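# Load three balls onto a pivoting tray through chutes

## Task

A tray balances on one pivot inside a transparent cover; get exactly one ball into each of its three seats, which you may do by dropping balls through the openings in the cover's top. Release each ball only once its bottom is no higher than the rim of its chute, and keep the load balanced, because an uneven load tips the tray at once and the balls roll away.

## Robot and tools

Setup: three i2rt Big YAM arms (arm1, arm2, arm3), each carrying a five-fingered right hand. Everything is expressed in one scene frame in metres, origin on the floor, +z up. Arm feet (base_link): arm1 at (0.226, -0.591, 0.751), quat_wxyz (0.170, -0.003, -0.001, 0.985); arm2 at (-0.558, 0.404, 0.782), quat (0.697, 0, 0, -0.717); arm3 at (-0.702, -0.426, 0.821), quat (0.958, 0.004, 0.005, 0.288). Each foot faces its own +x. Table tops under the arms are at z=0.720. Reach is roughly 1.07 m from the joint 1 axis. Loose objects may occasionally get a short push from outside.

Hand geometry: the hand point sits 0.045 m ahead of the palm. Its +z runs along straight fingers, +y points out of the palm, +x goes across the palm toward the little finger. Straight fingers extend 0.06 to 0.07 m past the point. A bracket on the little-finger side of the wrist sticks out and can strike things. The wrist camera is on the little-finger side; with joint6 near -1.3 its image is upright. With joints 1, 5, 6 at 0 and the hand level and forward, the palm is down and the thumb on the left. Fully turning the thumb in front of the palm lets the hand wrap objects 0.035 to 0.065 m thick; thumb tip against index pad can pinch light items.

Tool move: optional keys arm1, arm2, arm3 (one object per arm) and cameras. Each arm object may hold:
- joints: absolute targets by name. joint1_rad -2.879..2.879 (base yaw, positive counter-clockwise from above); joint2_rad 0..3.141 (shoulder); joint3_rad 0..3.019 (elbow); joint4_rad -1.692..1.57 (hand pitch, positive raises fingers); joint5_rad -1.57..1.57 (sideways, positive to arm's right); joint6_rad -2.094..2.094 (roll, positive clockwise seen from behind). Hand keys hand_little, hand_ring, hand_middle, hand_index, hand_thumb_bend: -1 closed to +1 open; hand_thumb_turn: +1 beside palm, -1 across in front of it. hand_force_limit -1..1 is a setting mapping to about 0-10 N fingertip stop force (0-15 N for thumb motors); hand_speed -0.96..1 is a setting, full speed from +0.48 up. Start values are force 0 and speed -0.8.
- target: one list of seven numbers [x, y, z, qw, qx, qy, qz], an absolute hand-point pose in the scene frame, metres plus a unit quaternion. The hand travels a straight line to it from its hand_target. With target, joints may contain only the hand_ keys.
- speed: top speed of that path in m/s, 0.002 to 4.3 (default 0.25); rotation allowed up to twice that in rad/s.
- min_time_s: 0.1 to 8 s, the shortest duration for that arm's joint motions.
All arms in one call begin together; hand paths finish together and give up after 10 s; a call lasts at most 15 s. Paths ignore obstacles and other arms; the hand trails and may overshoot, especially near full stretch. A call with no arm keys just reports all states and images. cameras takes names from arm1_cam_wrist, arm2_cam_wrist, arm3_cam_wrist, cam_high, cam_low, or all; an empty list gives none.

Tool wait: seconds 0 to 10, plus cameras as in move; sends nothing new. Tool zoom_image: camera and region [x0, y0, x1, y1] in pixels from top-left, at most 504 by 504, on the newest image of that camera. Tool show_instructions: displays reference pages only. Tool finished_scene: optional scene 1; irreversible, so call it only when all three seats hold a ball and the tray stays level unaided.

Reading results: 'move' lists arms that got a command; 'as last shown' means an uncommanded arm whose status lines say 'not commanded'. 'hand' is the measured hand pose (may be off at long reach); 'hand_target' is the pose the held joint targets imply. Joint velocities are rad/s; 'within noise' means the arm is still. hand_stopped_by gives six words for little, ring, middle, index, thumb_bend, thumb_turn: moving, target, force, stalled or fault. The *_load_n values are fingertip force in N, positive when pushed open; a dropped object makes them fall near zero. Joint torques carry per-arm offsets and noise; numbers 3 and 4 wrap at ±28 N m. Status words: off_target (resting short of goal, not a stop); done means within 1 cm and 2 degrees. time_out is a stop, with on_its_own showing what the joints still push toward. 'joint command not followed' or 'pose unreachable' means a safety check is withholding motion; not_followed drops a hand target. MOTOR HOT warns at 85 °C; at 100 °C an OVER-TEMPERATURE FAULT drops the arm for 30-60 s, after which resend anything marked limit_stop_at_motor_heat. If a call is refused or a stop interrupts it, later move, wait and finished_scene calls in that same reply are skipped.

Finger behaviour: a motor only starts when its target changes by at least 0.002, runs until it arrives or its closing load hits hand_force_limit, then locks. To grip harder, raise the limit and send a more-closed target; to loosen, send a more-open one. Use hand_speed of -0.94 or slower for gentle grips.

Avoid: arms pressing against each other or a hand closing on another robot's fingers (fails the scene); fast joint-space swings; pushing into the cover or table; letting a ball fall from height or releasing it while moving; overloading fingers; knocking anything out of the work area; loading the tray unevenly. Long stretched holds heat motors, and time keeps running while you think.

Each tool is called after "Emit:" as name(argument=value, ...), one argument or row to a line, values as JSON.

Reference images:

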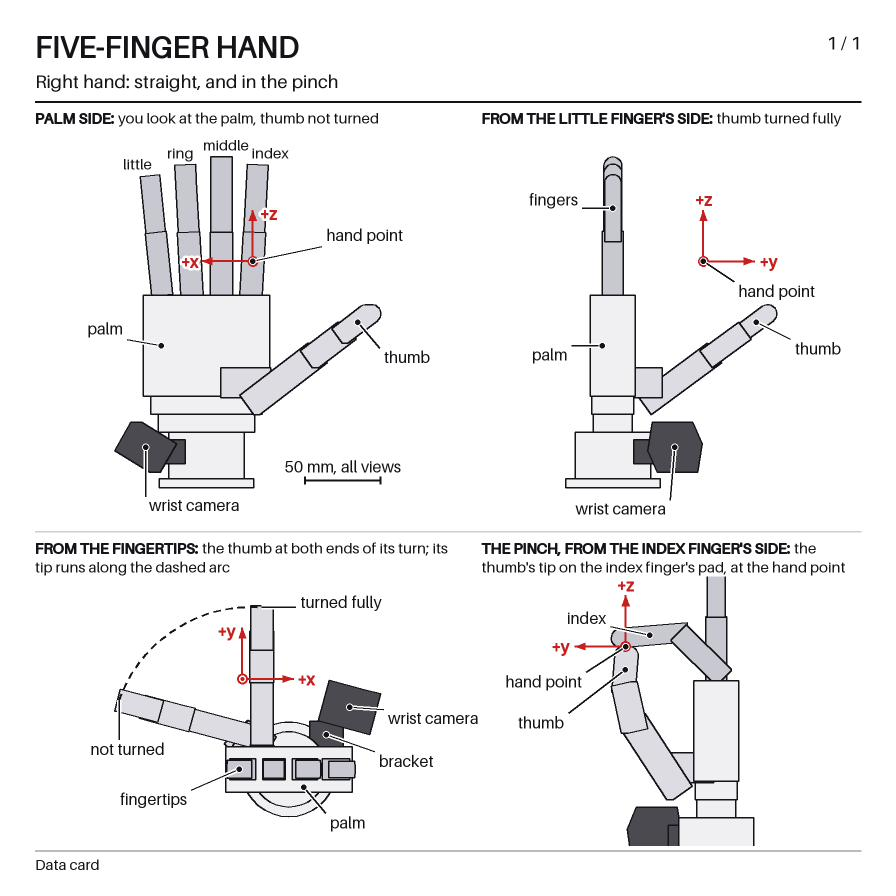

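## Session

Emit:
move(
)

Scene clock: 0.00 s.
Joint torques (N m): no reading
Motor temperatures (°C): arm1=[34 34 31 34 33 33] | arm2=[36 36 32 32 33 33] | arm3=[35 35 33 35 34 31]
Heat: arm1: hottest joint1_rad 34 °C; arm2: hottest joint1_rad 36 °C; arm3: hottest joint1_rad 35 °C.
Joint velocities: within noise
arm1.joint_positions: joint1_rad=+0.882 joint2_rad=+0.643 joint3_rad=+1.506 joint4_rad=-1.418 joint5_rad=+0.284 joint6_rad=-1.012 hand_little=+1.000 hand_ring=+1.000 hand_middle=+1.000 hand_index=+1.000 hand_thumb_turn=+1.000 hand_thumb_bend=+1.000 hand_force_limit=+0.000 hand_speed=-0.800
arm1.joint_status: not commanded
arm1.hand_stopped_by: target,target,target,target,target,target
arm1.little_load_n: 0.0
arm1.ring_load_n: 0.0
arm1.middle_load_n: 0.0
arm1.index_load_n: 0.0
arm1.thumb_bend_load_n: 0.0
arm1.thumb_turn_load_n: 0.0
arm1.hand: x=+0.0140 y=-0.6142 z=+1.2700 quat_wxyz=(-0.473, +0.077, +0.866, -0.144) (m; scene frame)
arm1.hand_target: x=+0.0148 y=-0.6137 z=+1.2792 quat_wxyz=(-0.481, +0.079, +0.860, -0.150) (m; scene frame)
arm1.hand_status: not commanded
arm2.joint_positions: joint1_rad=-0.803 joint2_rad=+0.647 joint3_rad=+1.430 joint4_rad=-1.383 joint5_rad=-0.261 joint6_rad=-1.204 hand_little=+1.000 hand_ring=+1.000 hand_middle=+1.000 hand_index=+1.000 hand_thumb_turn=+1.000 hand_thumb_bend=+1.000 hand_force_limit=+0.000 hand_speed=-0.800
arm2.joint_status: not commanded
arm2.hand_stopped_by: target,target,target,target,target,target
arm2.little_load_n: 0.0
arm2.ring_load_n: 0.0
arm2.middle_load_n: 0.0
arm2.index_load_n: 0.0
arm2.thumb_bend_load_n: 0.0
arm2.thumb_turn_load_n: 0.0
arm2.hand: x=-0.7227 y=+0.2461 z=+1.2685 quat_wxyz=(+0.333, +0.222, -0.851, +0.341) (m; scene frame)
arm2.hand_target: x=-0.7220 y=+0.2467 z=+1.2762 quat_wxyz=(+0.340, +0.222, -0.846, +0.345) (m; scene frame)
arm2.hand_status: not commanded
arm3.joint_positions: joint1_rad=+0.059 joint2_rad=+0.641 joint3_rad=+1.414 joint4_rad=-1.275 joint5_rad=+0.054 joint6_rad=-1.313 hand_little=+1.000 hand_ring=+1.000 hand_middle=+1.000 hand_index=+1.000 hand_thumb_turn=+1.000 hand_thumb_bend=+1.000 hand_force_limit=+0.000 hand_speed=-0.800
arm3.joint_status: not commanded
arm3.hand_stopped_by: target,target,target,target,target,target
arm3.little_load_n: 0.0
arm3.ring_load_n: 0.0
arm3.middle_load_n: 0.0
arm3.index_load_n: 0.0
arm3.thumb_bend_load_n: 0.0
arm3.thumb_turn_load_n: 0.0
arm3.hand: x=-0.4651 y=-0.3319 z=+1.3299 quat_wxyz=(-0.204, +0.849, +0.149, +0.464) (m; scene frame)
arm3.hand_target: x=-0.4661 y=-0.3328 z=+1.3386 quat_wxyz=(-0.208, +0.844, +0.147, +0.472) (m; scene frame)
arm3.hand_status: not commanded
pictures: arm1_cam_wrist, arm2_cam_wrist, arm3_cam_wrist, cam_high, cam_low

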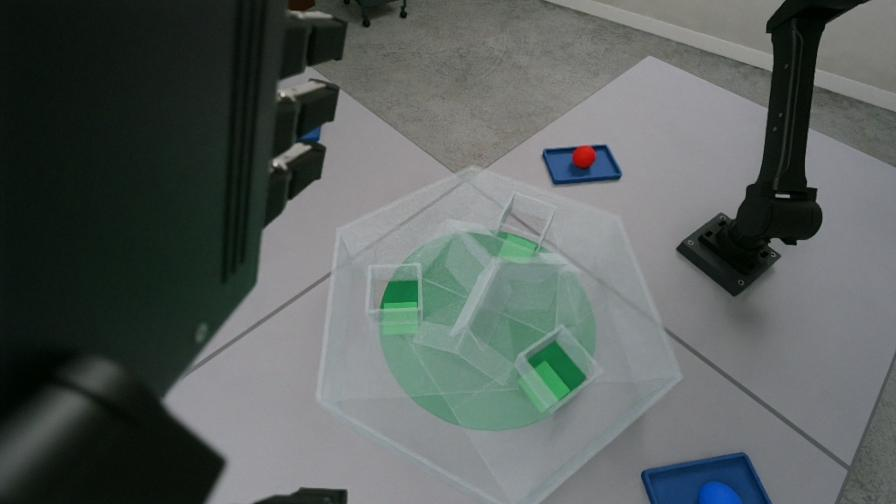

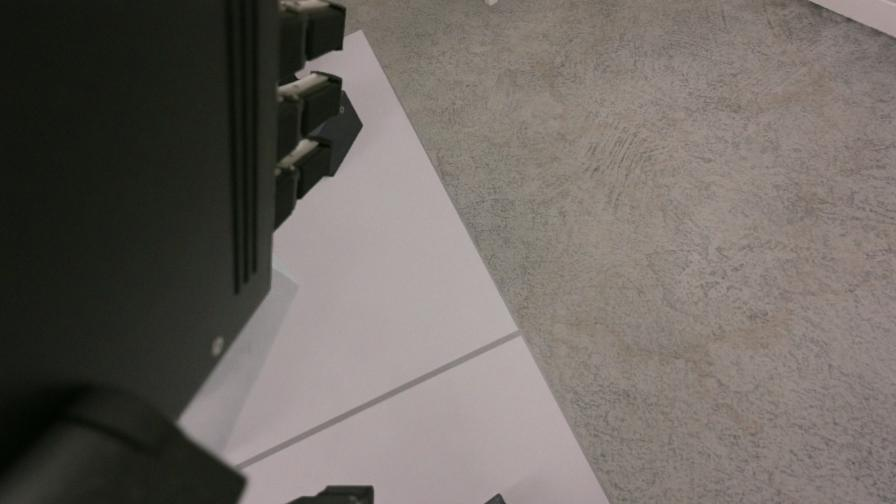

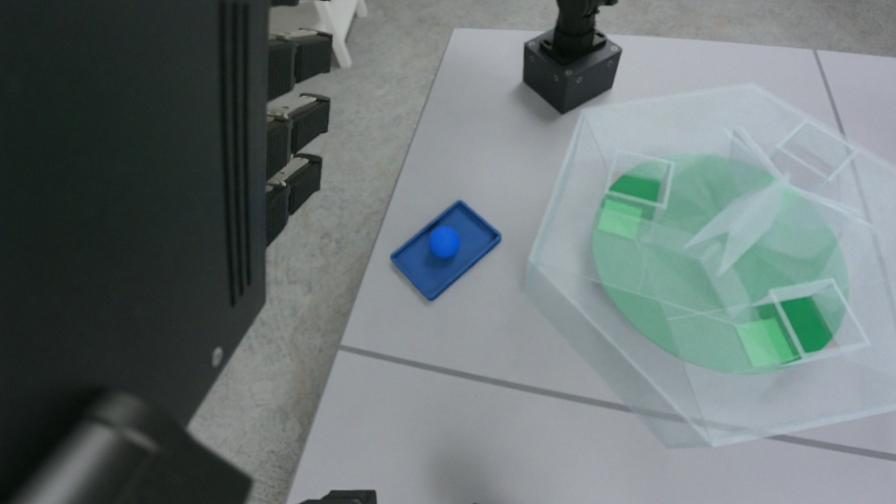

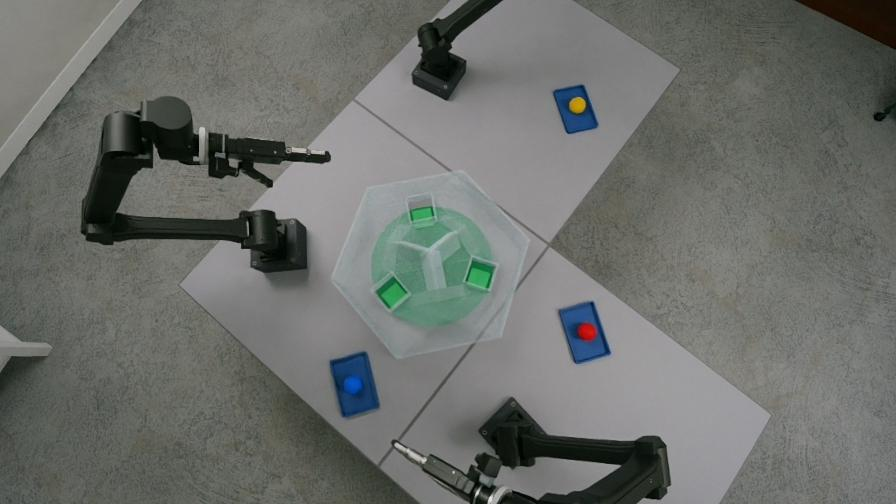

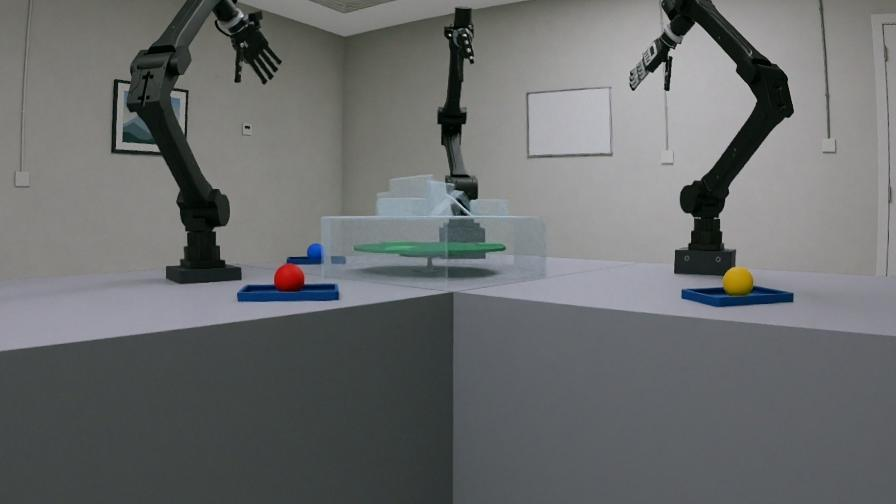

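Emit:
move(
  arm1={"joints": {"joint6_rad": -1.3, "joint4_rad": -1.3}},
  cameras=["all"],
)

Scene clock: 22.67 s.
Joint torques (N m): arm1=[-2.08 1.85 8.94 2.77 0.27 -0.08] | arm2=[1.03 -0.26 8.79 2.03 -0.17 0.01] | arm3=[0.15 2.96 8.58 2.44 0.15 0.07]
Motor temperatures (°C): arm1=[34 34 34 34 33 33] | arm2=[35 36 35 32 33 32] | arm3=[35 35 35 35 34 31]
Heat: arm1: hottest joint1_rad 34 °C; arm2: hottest joint2_rad 36 °C; arm3: hottest joint1_rad 35 °C.
move: arm1 done
Joint velocities: within noise
arm1.joint_positions: joint1_rad=+0.882 joint2_rad=+0.643 joint3_rad=+1.506 joint4_rad=-1.319 joint5_rad=+0.284 joint6_rad=-1.291 hand_little=+1.000 hand_ring=+1.000 hand_middle=+1.000 hand_index=+1.000 hand_thumb_turn=+1.000 hand_thumb_bend=+1.000 hand_force_limit=+0.000 hand_speed=-0.800
arm1.joint_status: all done
arm1.hand_stopped_by: target,target,target,target,target,target
arm1.little_load_n: 0.0
arm1.ring_load_n: 0.0
arm1.middle_load_n: 0.0
arm1.index_load_n: 0.0
arm1.thumb_bend_load_n: 0.0
arm1.thumb_turn_load_n: 0.0
arm1.hand: x=-0.0093 y=-0.6117 z=+1.3012 quat_wxyz=(-0.525, -0.035, +0.845, -0.097)
arm1.hand_target: x=-0.0099 y=-0.6116 z=+1.3141 quat_wxyz=(-0.540, -0.035, +0.835, -0.102)
arm1.hand_status: not commanded
arm2, arm3: as last shown
pictures: arm1_cam_wrist, arm2_cam_wrist, arm3_cam_wrist, cam_high, cam_low

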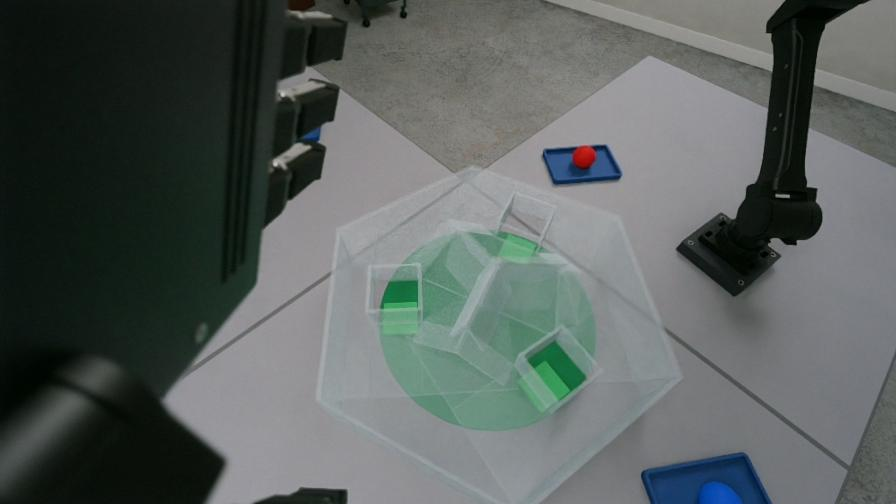

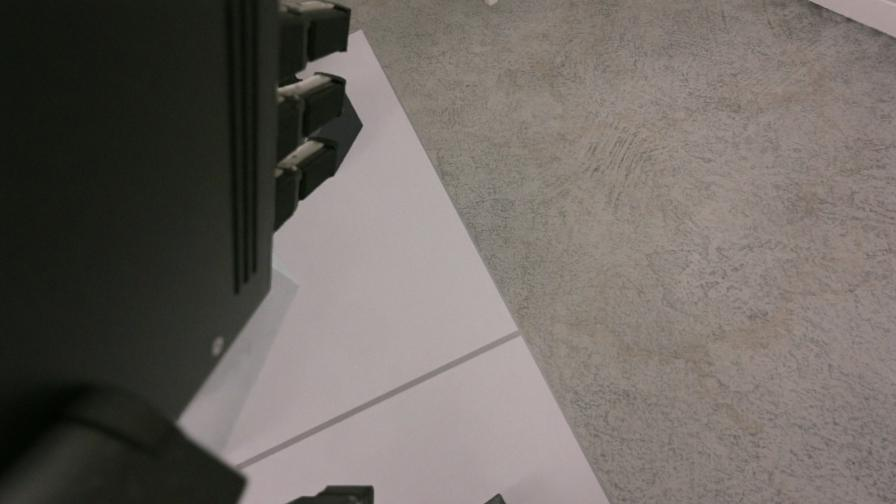

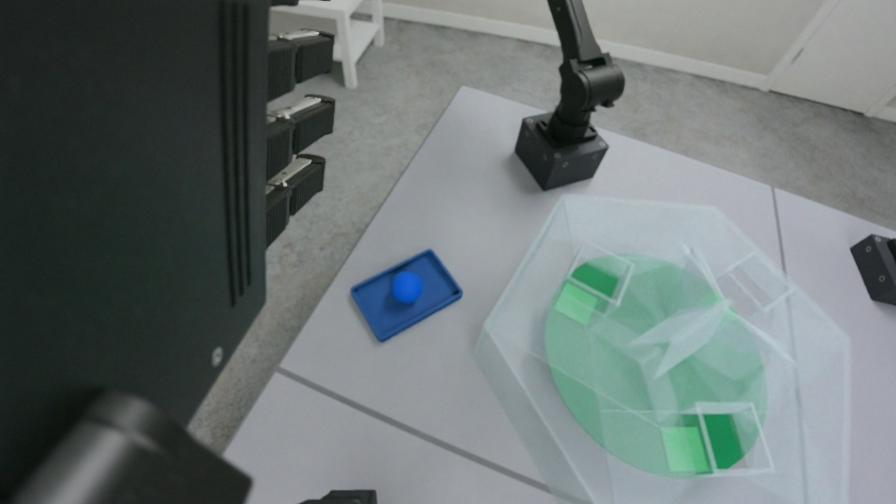

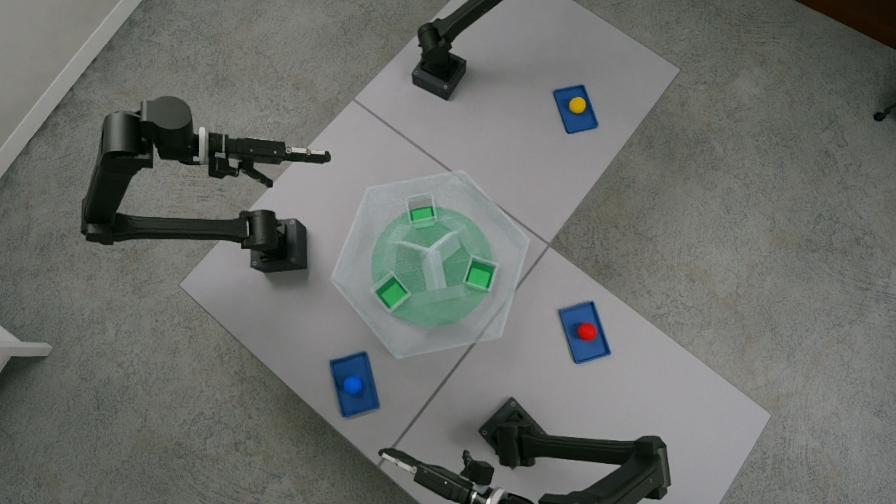

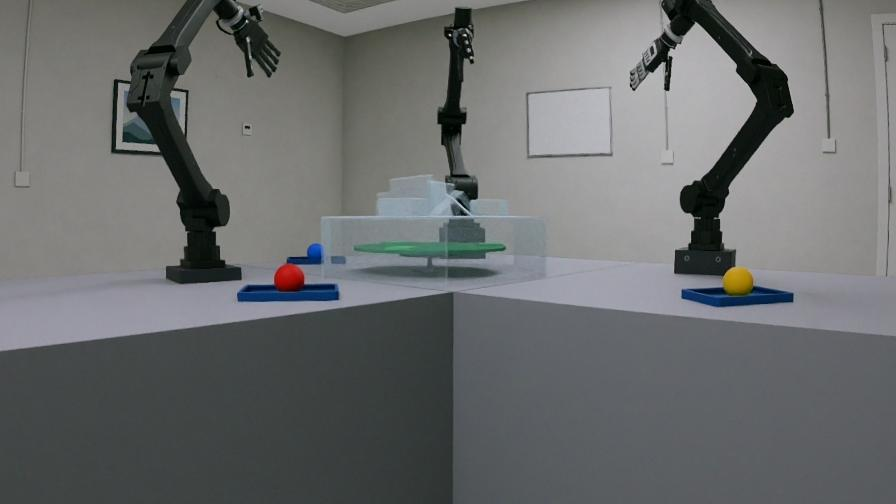

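Emit:
zoom_image(
  camera="cam_high",
  region=[320, 160, 540, 370],
)

Emit:
zoom_image(
  camera="cam_low",
  region=[230, 160, 560, 320],
)

Emit:
zoom_image(
  camera="arm1_cam_wrist",
  region=[300, 140, 700, 504],
)

Emit:
zoom_image(
  camera="arm3_cam_wrist",
  region=[340, 180, 896, 504],
)

Scaled by 2.291 from the camera's image (finer frame: 1280x720).

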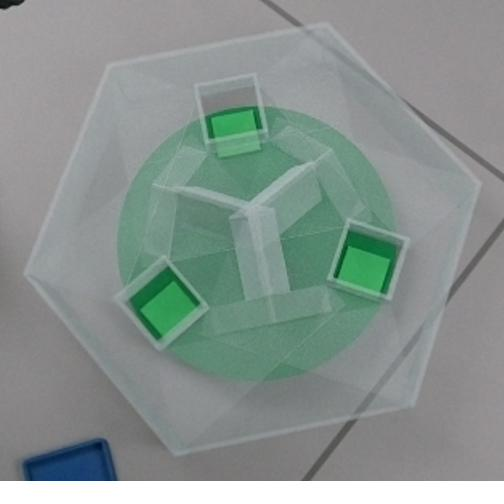

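Scaled by 1.527 from the camera's image (finer frame: 1280x720).

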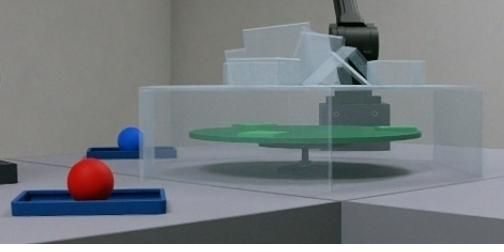

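Scaled by 1.260 from the camera's image (finer frame: 1280x720).

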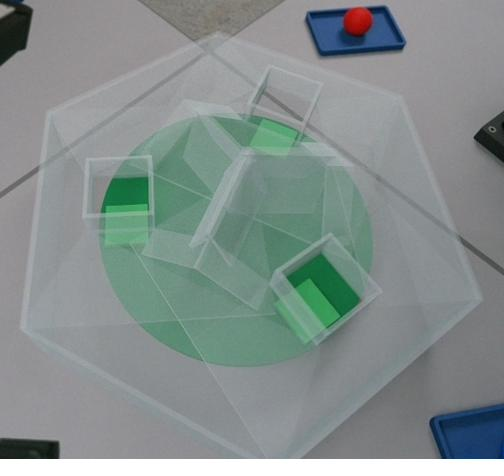

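Region (340, 180, 896, 504) is 556x324 pixels. A region can be at most 504 by 504 pixels.

Emit:
zoom_image(
  camera="arm3_cam_wrist",
  region=[460, 180, 880, 504],
)

Emit:
zoom_image(
  camera="arm3_cam_wrist",
  region=[500, 90, 640, 210],
)

Scaled by 1.200 from the camera's image (finer frame: 1280x720).

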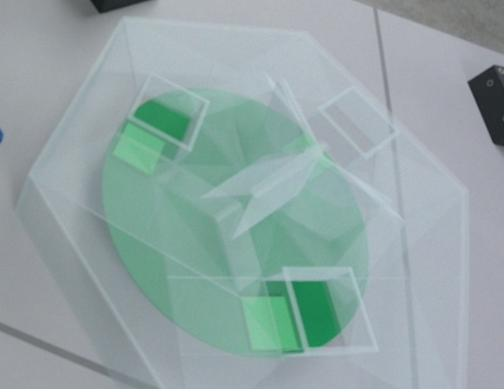

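Scaled by 3.600 from the camera's image (finer frame: 1280x720).

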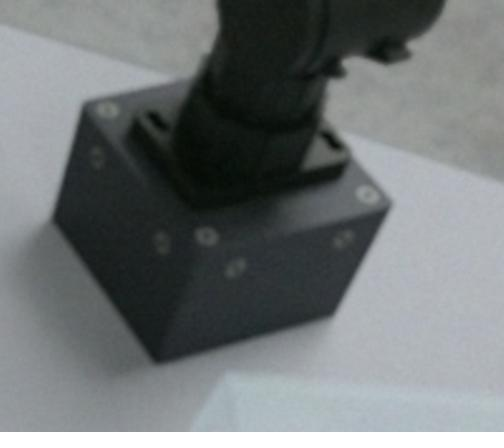

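Emit:
move(
  arm1={"joints": {"joint1_rad": -1.32}, "min_time_s": 3.5},
  arm2={"joints": {"joint1_rad": 1.96}, "min_time_s": 3.5},
  arm3={"joints": {"joint1_rad": -1.26}, "min_time_s": 3.5},
  cameras=["all"],
)

Scene clock: 149.50 s.
Joint torques (N m): arm1=[-3.02 1.9 8.8 2.96 0.3 -0.08] | arm2=[2.43 -0.5 8.69 1.99 -0.19 0.02] | arm3=[-0.56 2.78 8.62 2.43 0.17 0.06]
Motor temperatures (°C): arm1=[34 34 39 35 33 32] | arm2=[35 36 39 32 32 32] | arm3=[35 35 39 35 34 31]
Heat: arm1: hottest joint3_rad 39 °C; arm2: hottest joint3_rad 39 °C; arm3: hottest joint3_rad 39 °C.
move: arm1 done; arm2 done; arm3 done
Joint velocities: within noise
arm1.joint_positions: joint1_rad=-1.313 joint2_rad=+0.643 joint3_rad=+1.506 joint4_rad=-1.319 joint5_rad=+0.285 joint6_rad=-1.292 hand_little=+1.000 hand_ring=+1.000 hand_middle=+1.000 hand_index=+1.000 hand_thumb_turn=+1.000 hand_thumb_bend=+1.000 hand_force_limit=+0.000 hand_speed=-0.800
arm1.joint_status: all done
arm1.hand_stopped_by: target,target,target,target,target,target
arm1.little_load_n: 0.0
arm1.ring_load_n: 0.0
arm1.middle_load_n: 0.0
arm1.index_load_n: 0.0
arm1.thumb_bend_load_n: 0.0
arm1.thumb_turn_load_n: 0.0
arm1.hand: x=+0.3422 y=-0.3926 z=+1.3037 quat_wxyz=(-0.327, +0.733, +0.416, +0.428)
arm1.hand_target: x=+0.3440 y=-0.3931 z=+1.3166 quat_wxyz=(-0.337, +0.725, +0.409, +0.439)
arm1.hand_status: not commanded
arm2.joint_positions: joint1_rad=+1.943 joint2_rad=+0.647 joint3_rad=+1.430 joint4_rad=-1.383 joint5_rad=-0.261 joint6_rad=-1.204 hand_little=+1.000 hand_ring=+1.000 hand_middle=+1.000 hand_index=+1.000 hand_thumb_turn=+1.000 hand_thumb_bend=+1.000 hand_force_limit=+0.000 hand_speed=-0.800
arm2.joint_status: all done
arm2.hand_stopped_by: target,target,target,target,target,target
arm2.little_load_n: 0.0
arm2.ring_load_n: 0.0
arm2.middle_load_n: 0.0
arm2.index_load_n: 0.0
arm2.thumb_bend_load_n: 0.5
arm2.thumb_turn_load_n: 0.0
arm2.hand: x=-0.3446 y=+0.4873 z=+1.2686 quat_wxyz=(-0.269, +0.877, +0.051, +0.394)
arm2.hand_target: x=-0.3469 y=+0.4906 z=+1.2763 quat_wxyz=(-0.274, +0.873, +0.059, +0.399)
arm2.hand_status: not commanded
arm3.joint_positions: joint1_rad=-1.252 joint2_rad=+0.641 joint3_rad=+1.414 joint4_rad=-1.275 joint5_rad=+0.054 joint6_rad=-1.313 hand_little=+1.000 hand_ring=+1.000 hand_middle=+1.000 hand_index=+1.000 hand_thumb_turn=+1.000 hand_thumb_bend=+1.000 hand_force_limit=+0.000 hand_speed=-0.800
arm3.joint_status: all done
arm3.hand_stopped_by: target,target,target,target,target,target
arm3.little_load_n: 0.0
arm3.ring_load_n: 0.0
arm3.middle_load_n: 0.0
arm3.index_load_n: 0.0
arm3.thumb_bend_load_n: 0.0
arm3.thumb_turn_load_n: 0.0
arm3.hand: x=-0.5435 y=-0.6274 z=+1.3292 quat_wxyz=(+0.127, +0.767, -0.397, +0.488)
arm3.hand_target: x=-0.5462 y=-0.6278 z=+1.3379 quat_wxyz=(+0.131, +0.760, -0.398, +0.496)
arm3.hand_status: not commanded
pictures: arm1_cam_wrist, arm2_cam_wrist, arm3_cam_wrist, cam_high, cam_low

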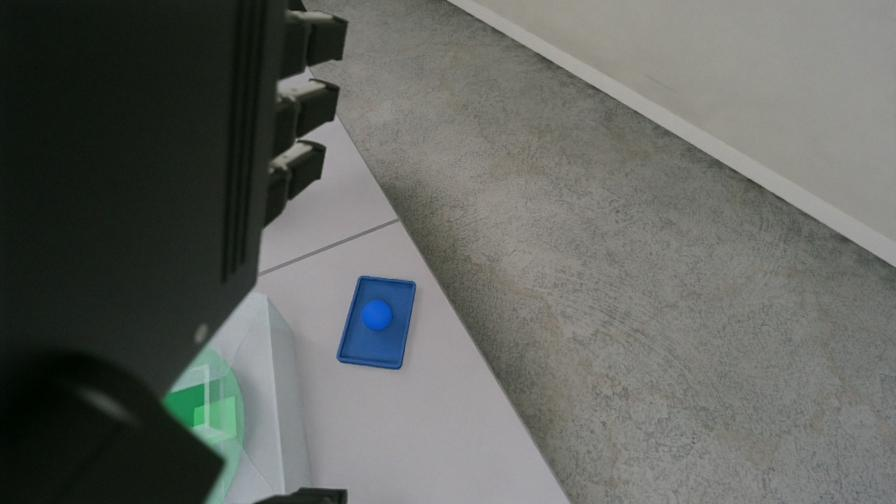

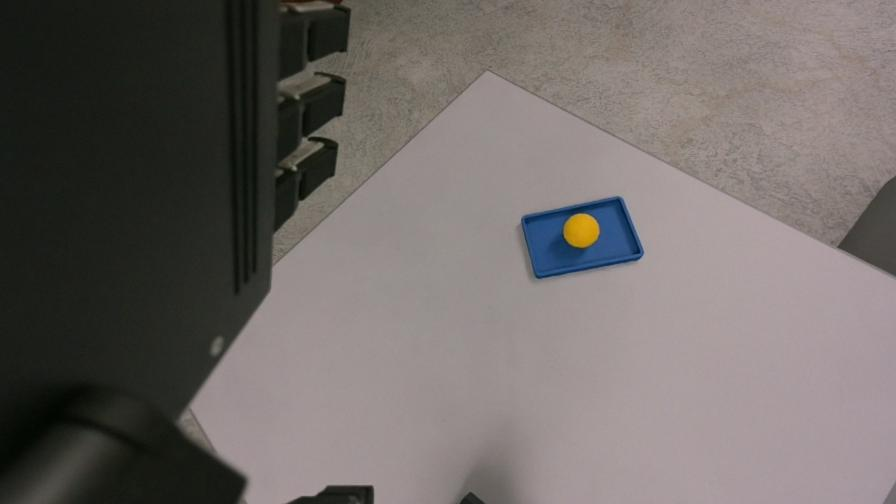

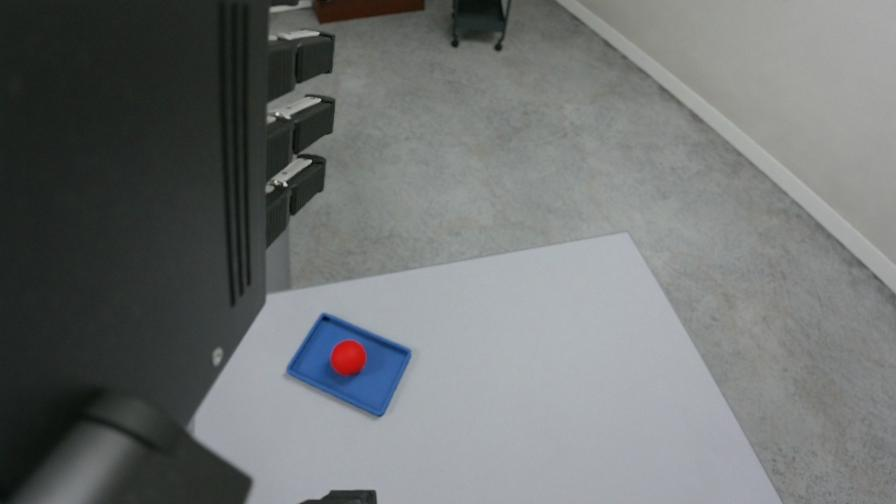

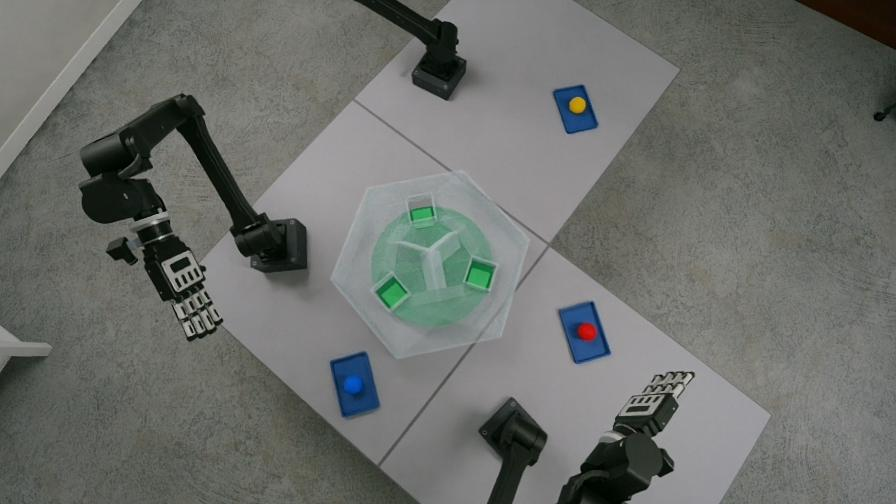

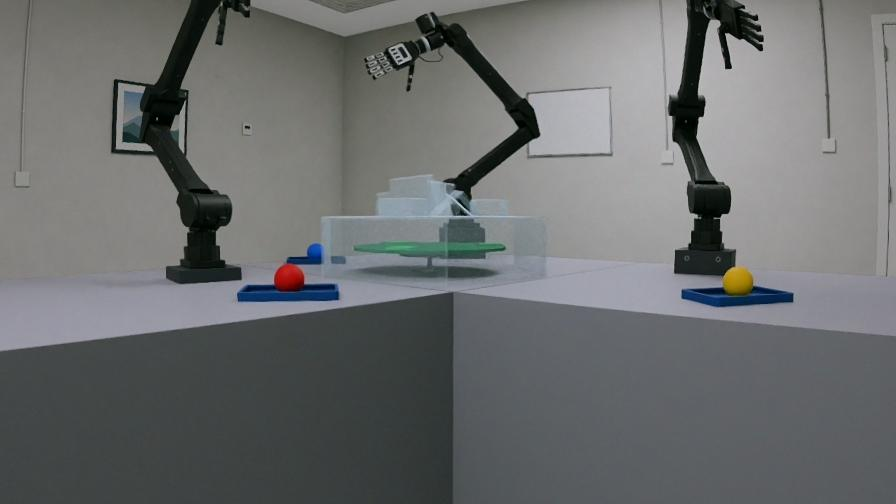

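Emit:
move(
  arm1={"target": [0.2413, -0.1505, 0.95, 0.4598, -0.8870, 0.0387, -0.0201], "speed": 0.3, "joints": {"hand_speed": 0.3, "hand_thumb_turn": -1, "hand_ring": -1, "hand_little": -1, "hand_index": 0.7, "hand_middle": 0.7}},
  arm2={"target": [-0.1327, 0.5201, 0.95, 0.3651, -0.7043, 0.5405, -0.2801], "speed": 0.3, "joints": {"hand_speed": 0.3, "hand_thumb_turn": -1, "hand_ring": -1, "hand_little": -1, "hand_index": 0.7, "hand_middle": 0.7}},
  arm3={"target": [-0.2963, -0.7359, 0.95, 0.1981, -0.3822, 0.8013, -0.4153], "speed": 0.3, "joints": {"hand_speed": 0.3, "hand_thumb_turn": -1, "hand_ring": -1, "hand_little": -1, "hand_index": 0.7, "hand_middle": 0.7}},
  cameras=["all"],
)

Scene clock: 192.83 s.
Joint torques (N m): arm1=[-2.08 -4.25 9.18 2.58 0.1 0.11] | arm2=[-0.32 -7.59 8.75 2.41 -0.02 0.12] | arm3=[-0.62 -8.35 8.23 2.93 -0.03 0.18]
Motor temperatures (°C): arm1=[34 34 39 34 33 32] | arm2=[35 36 39 32 32 32] | arm3=[35 35 40 35 34 31]
Heat: arm1: hottest joint3_rad 39 °C; arm2: hottest joint3_rad 39 °C; arm3: hottest joint3_rad 40 °C.
move: arm1 done; arm2 done; arm3 done
Joint velocities: within noise
arm1.joint_positions: joint1_rad=-1.339 joint2_rad=+1.022 joint3_rad=+0.803 joint4_rad=-0.405 joint5_rad=-0.026 joint6_rad=-0.021 hand_little=-1.000 hand_ring=-1.000 hand_middle=+0.700 hand_index=+0.700 hand_thumb_turn=-1.000 hand_thumb_bend=+1.000 hand_force_limit=+0.000 hand_speed=+0.300
arm1.joint_status: all done
arm1.hand_stopped_by: target,target,target,target,target,target
arm1.little_load_n: 0.0
arm1.ring_load_n: 0.0
arm1.middle_load_n: 0.0
arm1.index_load_n: 0.0
arm1.thumb_bend_load_n: 0.0
arm1.thumb_turn_load_n: 0.0
arm1.hand: x=+0.2392 y=-0.1538 z=+0.9518 quat_wxyz=(-0.456, +0.889, -0.033, +0.021)
arm1.hand_target: x=+0.2413 y=-0.1506 z=+0.9501 quat_wxyz=(-0.460, +0.887, -0.039, +0.020)
arm1.hand_status: done (0.004 m and 0.8 deg from the pose sent, 0.440 m and 75.1 deg at the start)
arm2.joint_positions: joint1_rad=+1.786 joint2_rad=+1.046 joint3_rad=+0.743 joint4_rad=-0.308 joint5_rad=-0.076 joint6_rad=-0.060 hand_little=-1.000 hand_ring=-1.000 hand_middle=+0.700 hand_index=+0.700 hand_thumb_turn=-1.000 hand_thumb_bend=+1.000 hand_force_limit=+0.000 hand_speed=+0.300
arm2.joint_status: all done
arm2.hand_stopped_by: target,target,target,target,target,target
arm2.little_load_n: 0.0
arm2.ring_load_n: 0.0
arm2.middle_load_n: 0.0
arm2.index_load_n: 0.0
arm2.thumb_bend_load_n: 0.0
arm2.thumb_turn_load_n: 0.0
arm2.hand: x=-0.1353 y=+0.5263 z=+0.9576 quat_wxyz=(-0.369, +0.710, -0.531, +0.280)
arm2.hand_target: x=-0.1330 y=+0.5202 z=+0.9501 quat_wxyz=(-0.365, +0.704, -0.541, +0.280)
arm2.hand_status: done (0.010 m and 1.3 deg from the pose sent, 0.384 m and 73.9 deg at the start)
arm3.joint_positions: joint1_rad=-1.300 joint2_rad=+1.280 joint3_rad=+0.822 joint4_rad=-0.141 joint5_rad=-0.034 joint6_rad=-0.033 hand_little=-1.000 hand_ring=-1.000 hand_middle=+0.700 hand_index=+0.700 hand_thumb_turn=-1.000 hand_thumb_bend=+1.000 hand_force_limit=+0.000 hand_speed=+0.300
arm3.joint_status: all done
arm3.hand_stopped_by: target,target,target,target,target,target
arm3.little_load_n: 0.0
arm3.ring_load_n: 0.0
arm3.middle_load_n: -0.5
arm3.index_load_n: 0.0
arm3.thumb_bend_load_n: 0.0
arm3.thumb_turn_load_n: 0.0
arm3.hand: x=-0.2952 y=-0.7330 z=+0.9574 quat_wxyz=(-0.197, +0.389, -0.797, +0.418)
arm3.hand_target: x=-0.2965 y=-0.7357 z=+0.9500 quat_wxyz=(-0.198, +0.382, -0.801, +0.415)
arm3.hand_status: done (0.008 m and 1.0 deg from the pose sent, 0.465 m and 75.9 deg at the start)
pictures: arm1_cam_wrist, arm2_cam_wrist, arm3_cam_wrist, cam_high, cam_low

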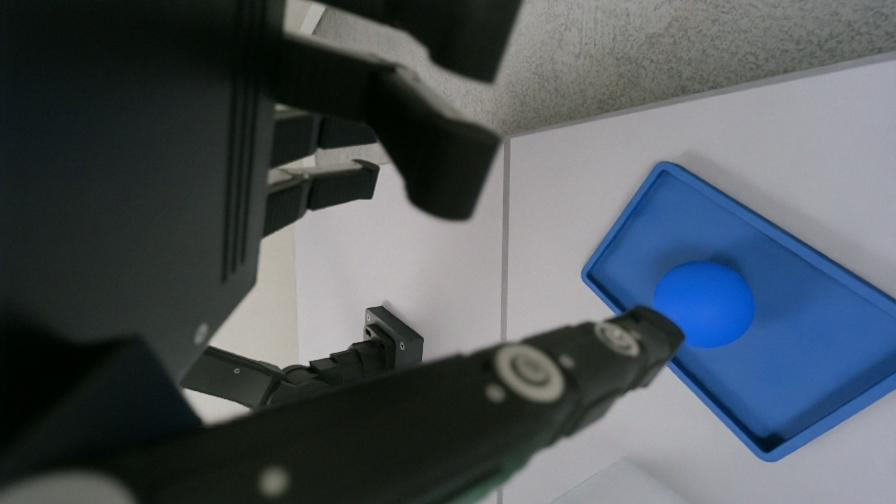

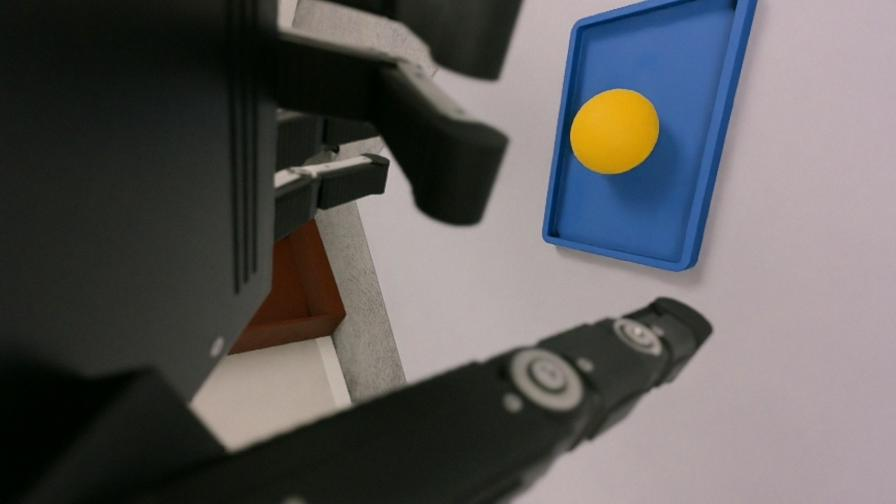

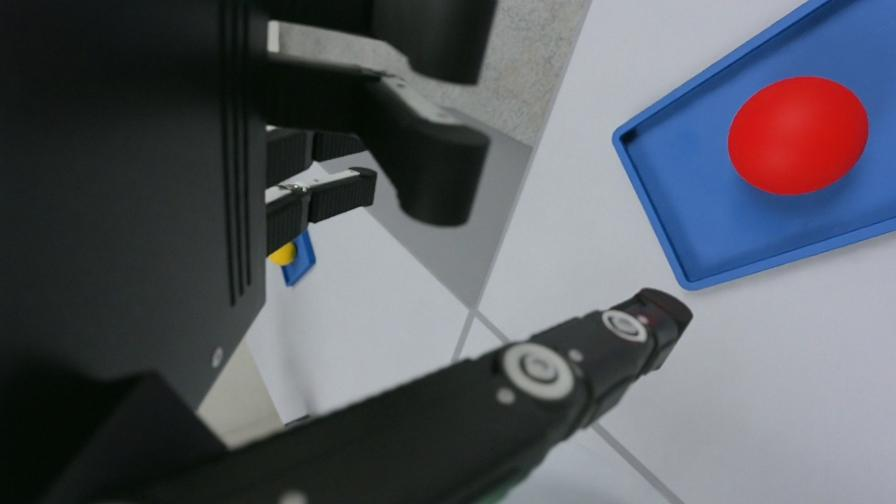

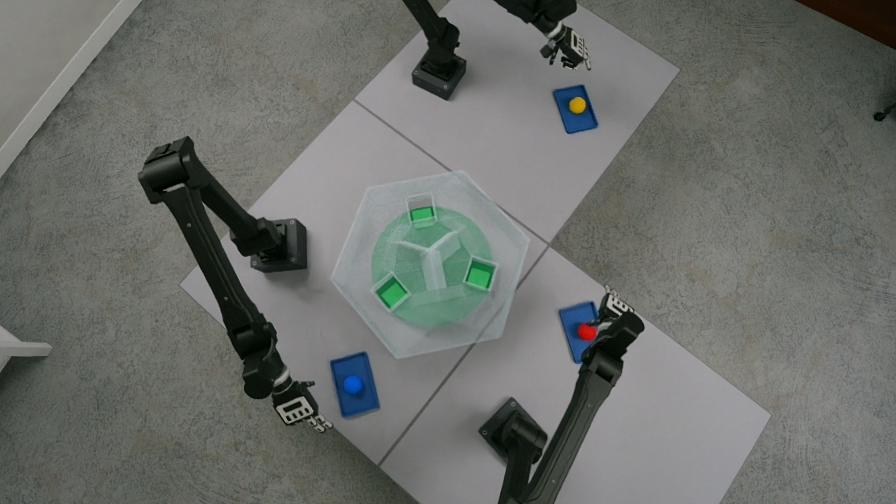

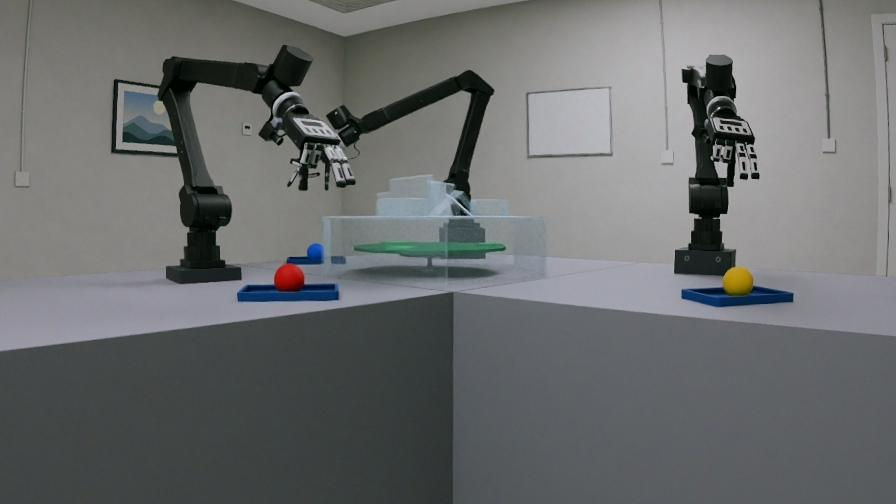

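Emit:
zoom_image(
  camera="arm3_cam_wrist",
  region=[250, 0, 750, 500],
)

Emit:
zoom_image(
  camera="cam_high",
  region=[220, 330, 400, 450],
)

Scaled by 1.008 from the camera's image (finer frame: 1280x720).

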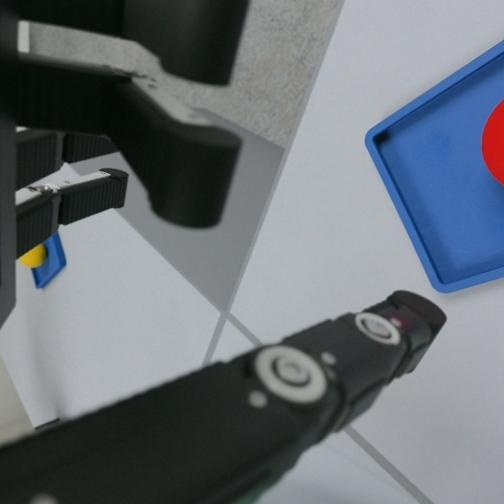

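Scaled by 2.800 from the camera's image (finer frame: 1280x720).

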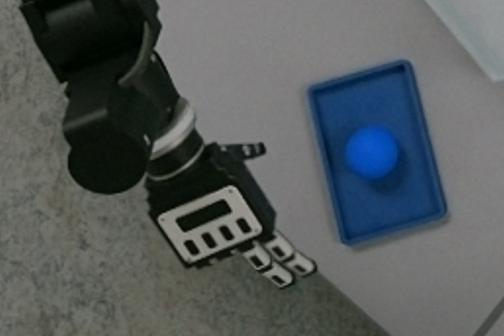

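Emit:
move(
  arm1={"target": [0.2626, -0.2185, 0.858, 0.4598, -0.8870, 0.0387, -0.0201], "speed": 0.15},
  arm2={"target": [-0.1013, 0.527, 0.853, 0.3651, -0.7043, 0.5405, -0.2801], "speed": 0.15},
  arm3={"target": [-0.29, -0.6215, 0.853, 0.1981, -0.3822, 0.8013, -0.4153], "speed": 0.15},
  cameras=["all"],
)

Scene clock: 253.37 s.
Joint torques (N m): arm1=[-2.61 -4.13 8.49 2.73 -0.05 -0.13] | arm2=[0.32 -9.64 7.58 2.41 -0.02 0.1] | arm3=[0.79 -6.53 6.65 2.81 0.41 0.17]
Motor temperatures (°C): arm1=[34 34 39 34 33 32] | arm2=[35 36 38 32 32 32] | arm3=[34 35 42 35 34 31]
Heat: arm1: hottest joint3_rad 39 °C; arm2: hottest joint3_rad 38 °C; arm3: hottest joint3_rad 42 °C.
move: arm1 done; arm2 off_target; arm3 done
Joint velocities: within noise
arm1.joint_positions: joint1_rad=-1.451 joint2_rad=+0.938 joint3_rad=+0.489 joint4_rad=-0.200 joint5_rad=-0.116 joint6_rad=-0.070 hand_little=-1.000 hand_ring=-1.000 hand_middle=+0.700 hand_index=+0.700 hand_thumb_turn=-1.000 hand_thumb_bend=+1.000 hand_force_limit=+0.000 hand_speed=+0.300
arm1.joint_status: not commanded
arm1.hand_stopped_by: target,target,target,target,target,target
arm1.little_load_n: 0.0
arm1.ring_load_n: 0.0
arm1.middle_load_n: 0.0
arm1.index_load_n: 0.0
arm1.thumb_bend_load_n: 0.0
arm1.thumb_turn_load_n: 0.0
arm1.hand: x=+0.2595 y=-0.2203 z=+0.8530 quat_wxyz=(-0.448, +0.893, -0.041, +0.016)
arm1.hand_target: x=+0.2625 y=-0.2185 z=+0.8580 quat_wxyz=(-0.460, +0.887, -0.039, +0.020)
arm1.hand_status: done (0.006 m and 1.6 deg from the pose sent, 0.116 m and 0.8 deg at the start)
arm2.joint_positions: joint1_rad=+1.786 joint2_rad=+1.297 joint3_rad=+0.647 joint4_rad=+0.044 joint5_rad=-0.072 joint6_rad=-0.057 hand_little=-1.000 hand_ring=-1.000 hand_middle=+0.700 hand_index=+0.700 hand_thumb_turn=-1.000 hand_thumb_bend=+1.000 hand_force_limit=+0.000 hand_speed=+0.300
arm2.joint_status: not commanded
arm2.hand_stopped_by: target,target,target,target,target,target
arm2.little_load_n: 0.0
arm2.ring_load_n: 0.0
arm2.middle_load_n: 0.0
arm2.index_load_n: 0.0
arm2.thumb_bend_load_n: 0.0
arm2.thumb_turn_load_n: 0.0
arm2.hand: x=-0.1012 y=+0.5322 z=+0.8623 quat_wxyz=(-0.370, +0.708, -0.532, +0.282)
arm2.hand_target: x=-0.1016 y=+0.5271 z=+0.8532 quat_wxyz=(-0.365, +0.704, -0.540, +0.280)
arm2.hand_status: off_target (0.011 m and 1.2 deg from the pose sent, 0.110 m and 1.3 deg at the start)
arm3.joint_positions: joint1_rad=-1.036 joint2_rad=+1.317 joint3_rad=+0.544 joint4_rad=+0.168 joint5_rad=+0.189 joint6_rad=+0.127 hand_little=-1.000 hand_ring=-1.000 hand_middle=+0.700 hand_index=+0.700 hand_thumb_turn=-1.000 hand_thumb_bend=+1.000 hand_force_limit=+0.000 hand_speed=+0.300
arm3.joint_status: not commanded
arm3.hand_stopped_by: target,target,target,target,target,target
arm3.little_load_n: 0.0
arm3.ring_load_n: 0.0
arm3.middle_load_n: 0.0
arm3.index_load_n: 0.0
arm3.thumb_bend_load_n: 0.0
arm3.thumb_turn_load_n: 0.0
arm3.hand: x=-0.2897 y=-0.6255 z=+0.8617 quat_wxyz=(-0.198, +0.383, -0.799, +0.420)
arm3.hand_target: x=-0.2902 y=-0.6215 z=+0.8532 quat_wxyz=(-0.198, +0.382, -0.801, +0.415)
arm3.hand_status: done (0.010 m and 0.6 deg from the pose sent, 0.153 m and 1.0 deg at the start)
pictures: arm1_cam_wrist, arm2_cam_wrist, arm3_cam_wrist, cam_high, cam_low

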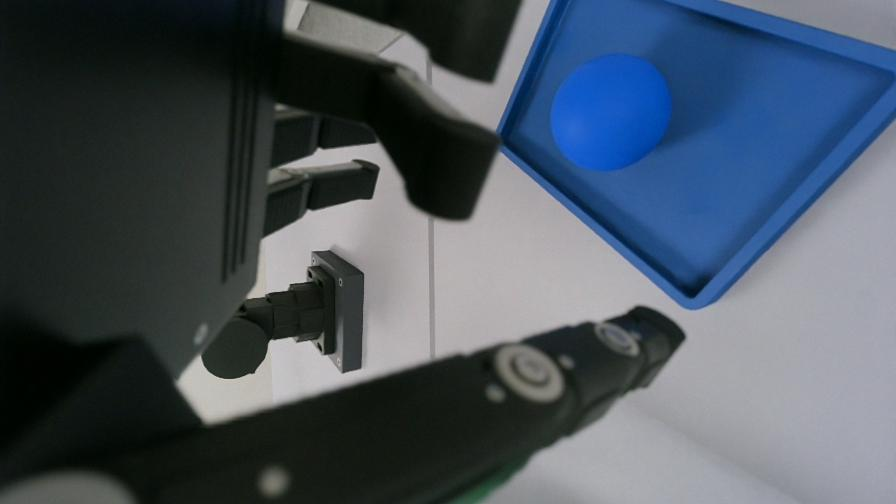

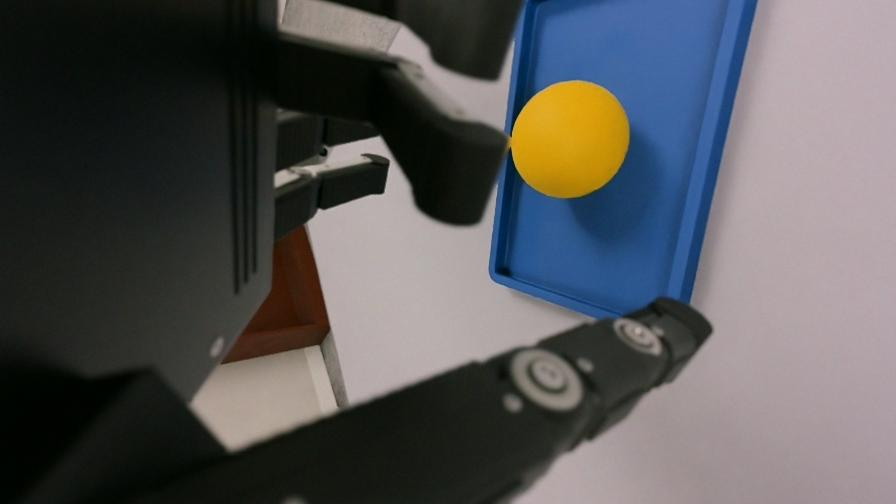

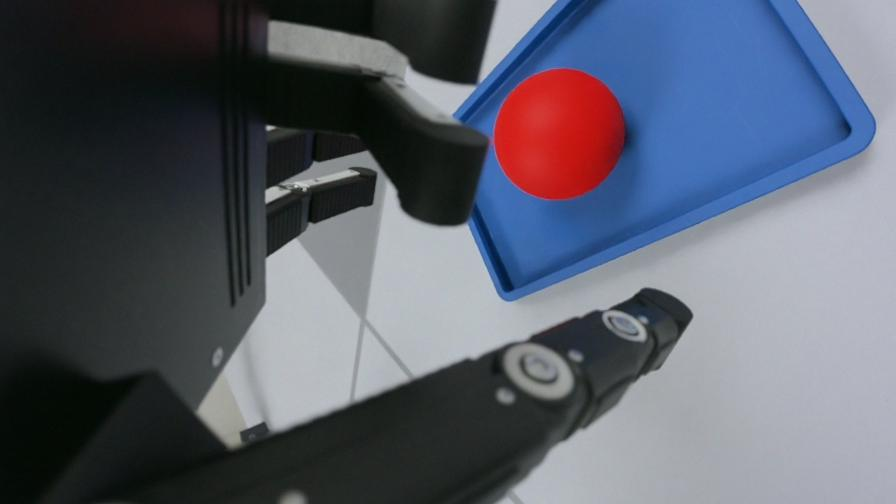

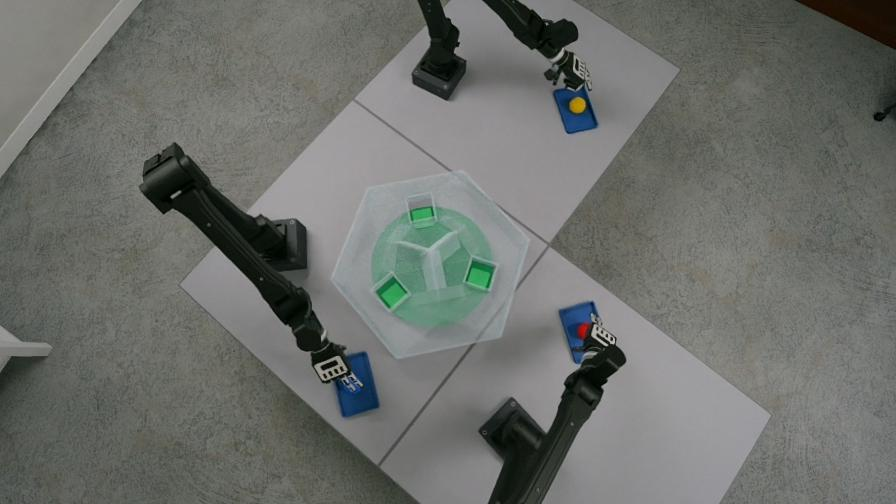

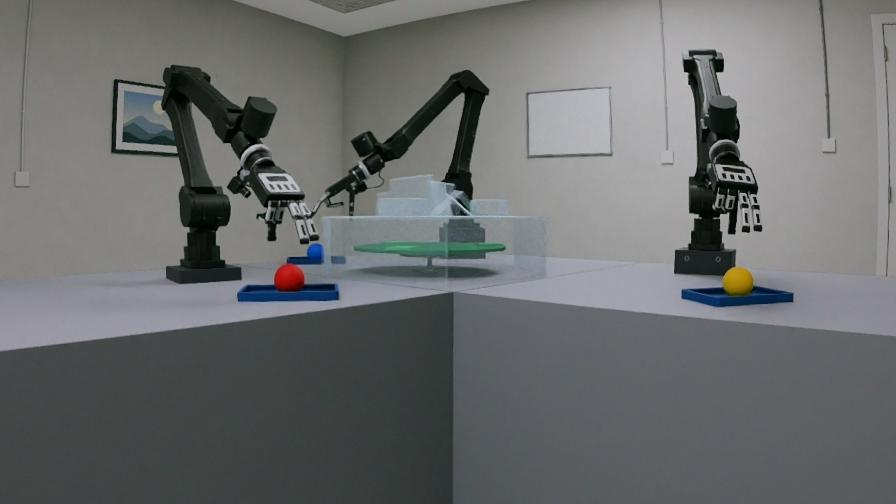

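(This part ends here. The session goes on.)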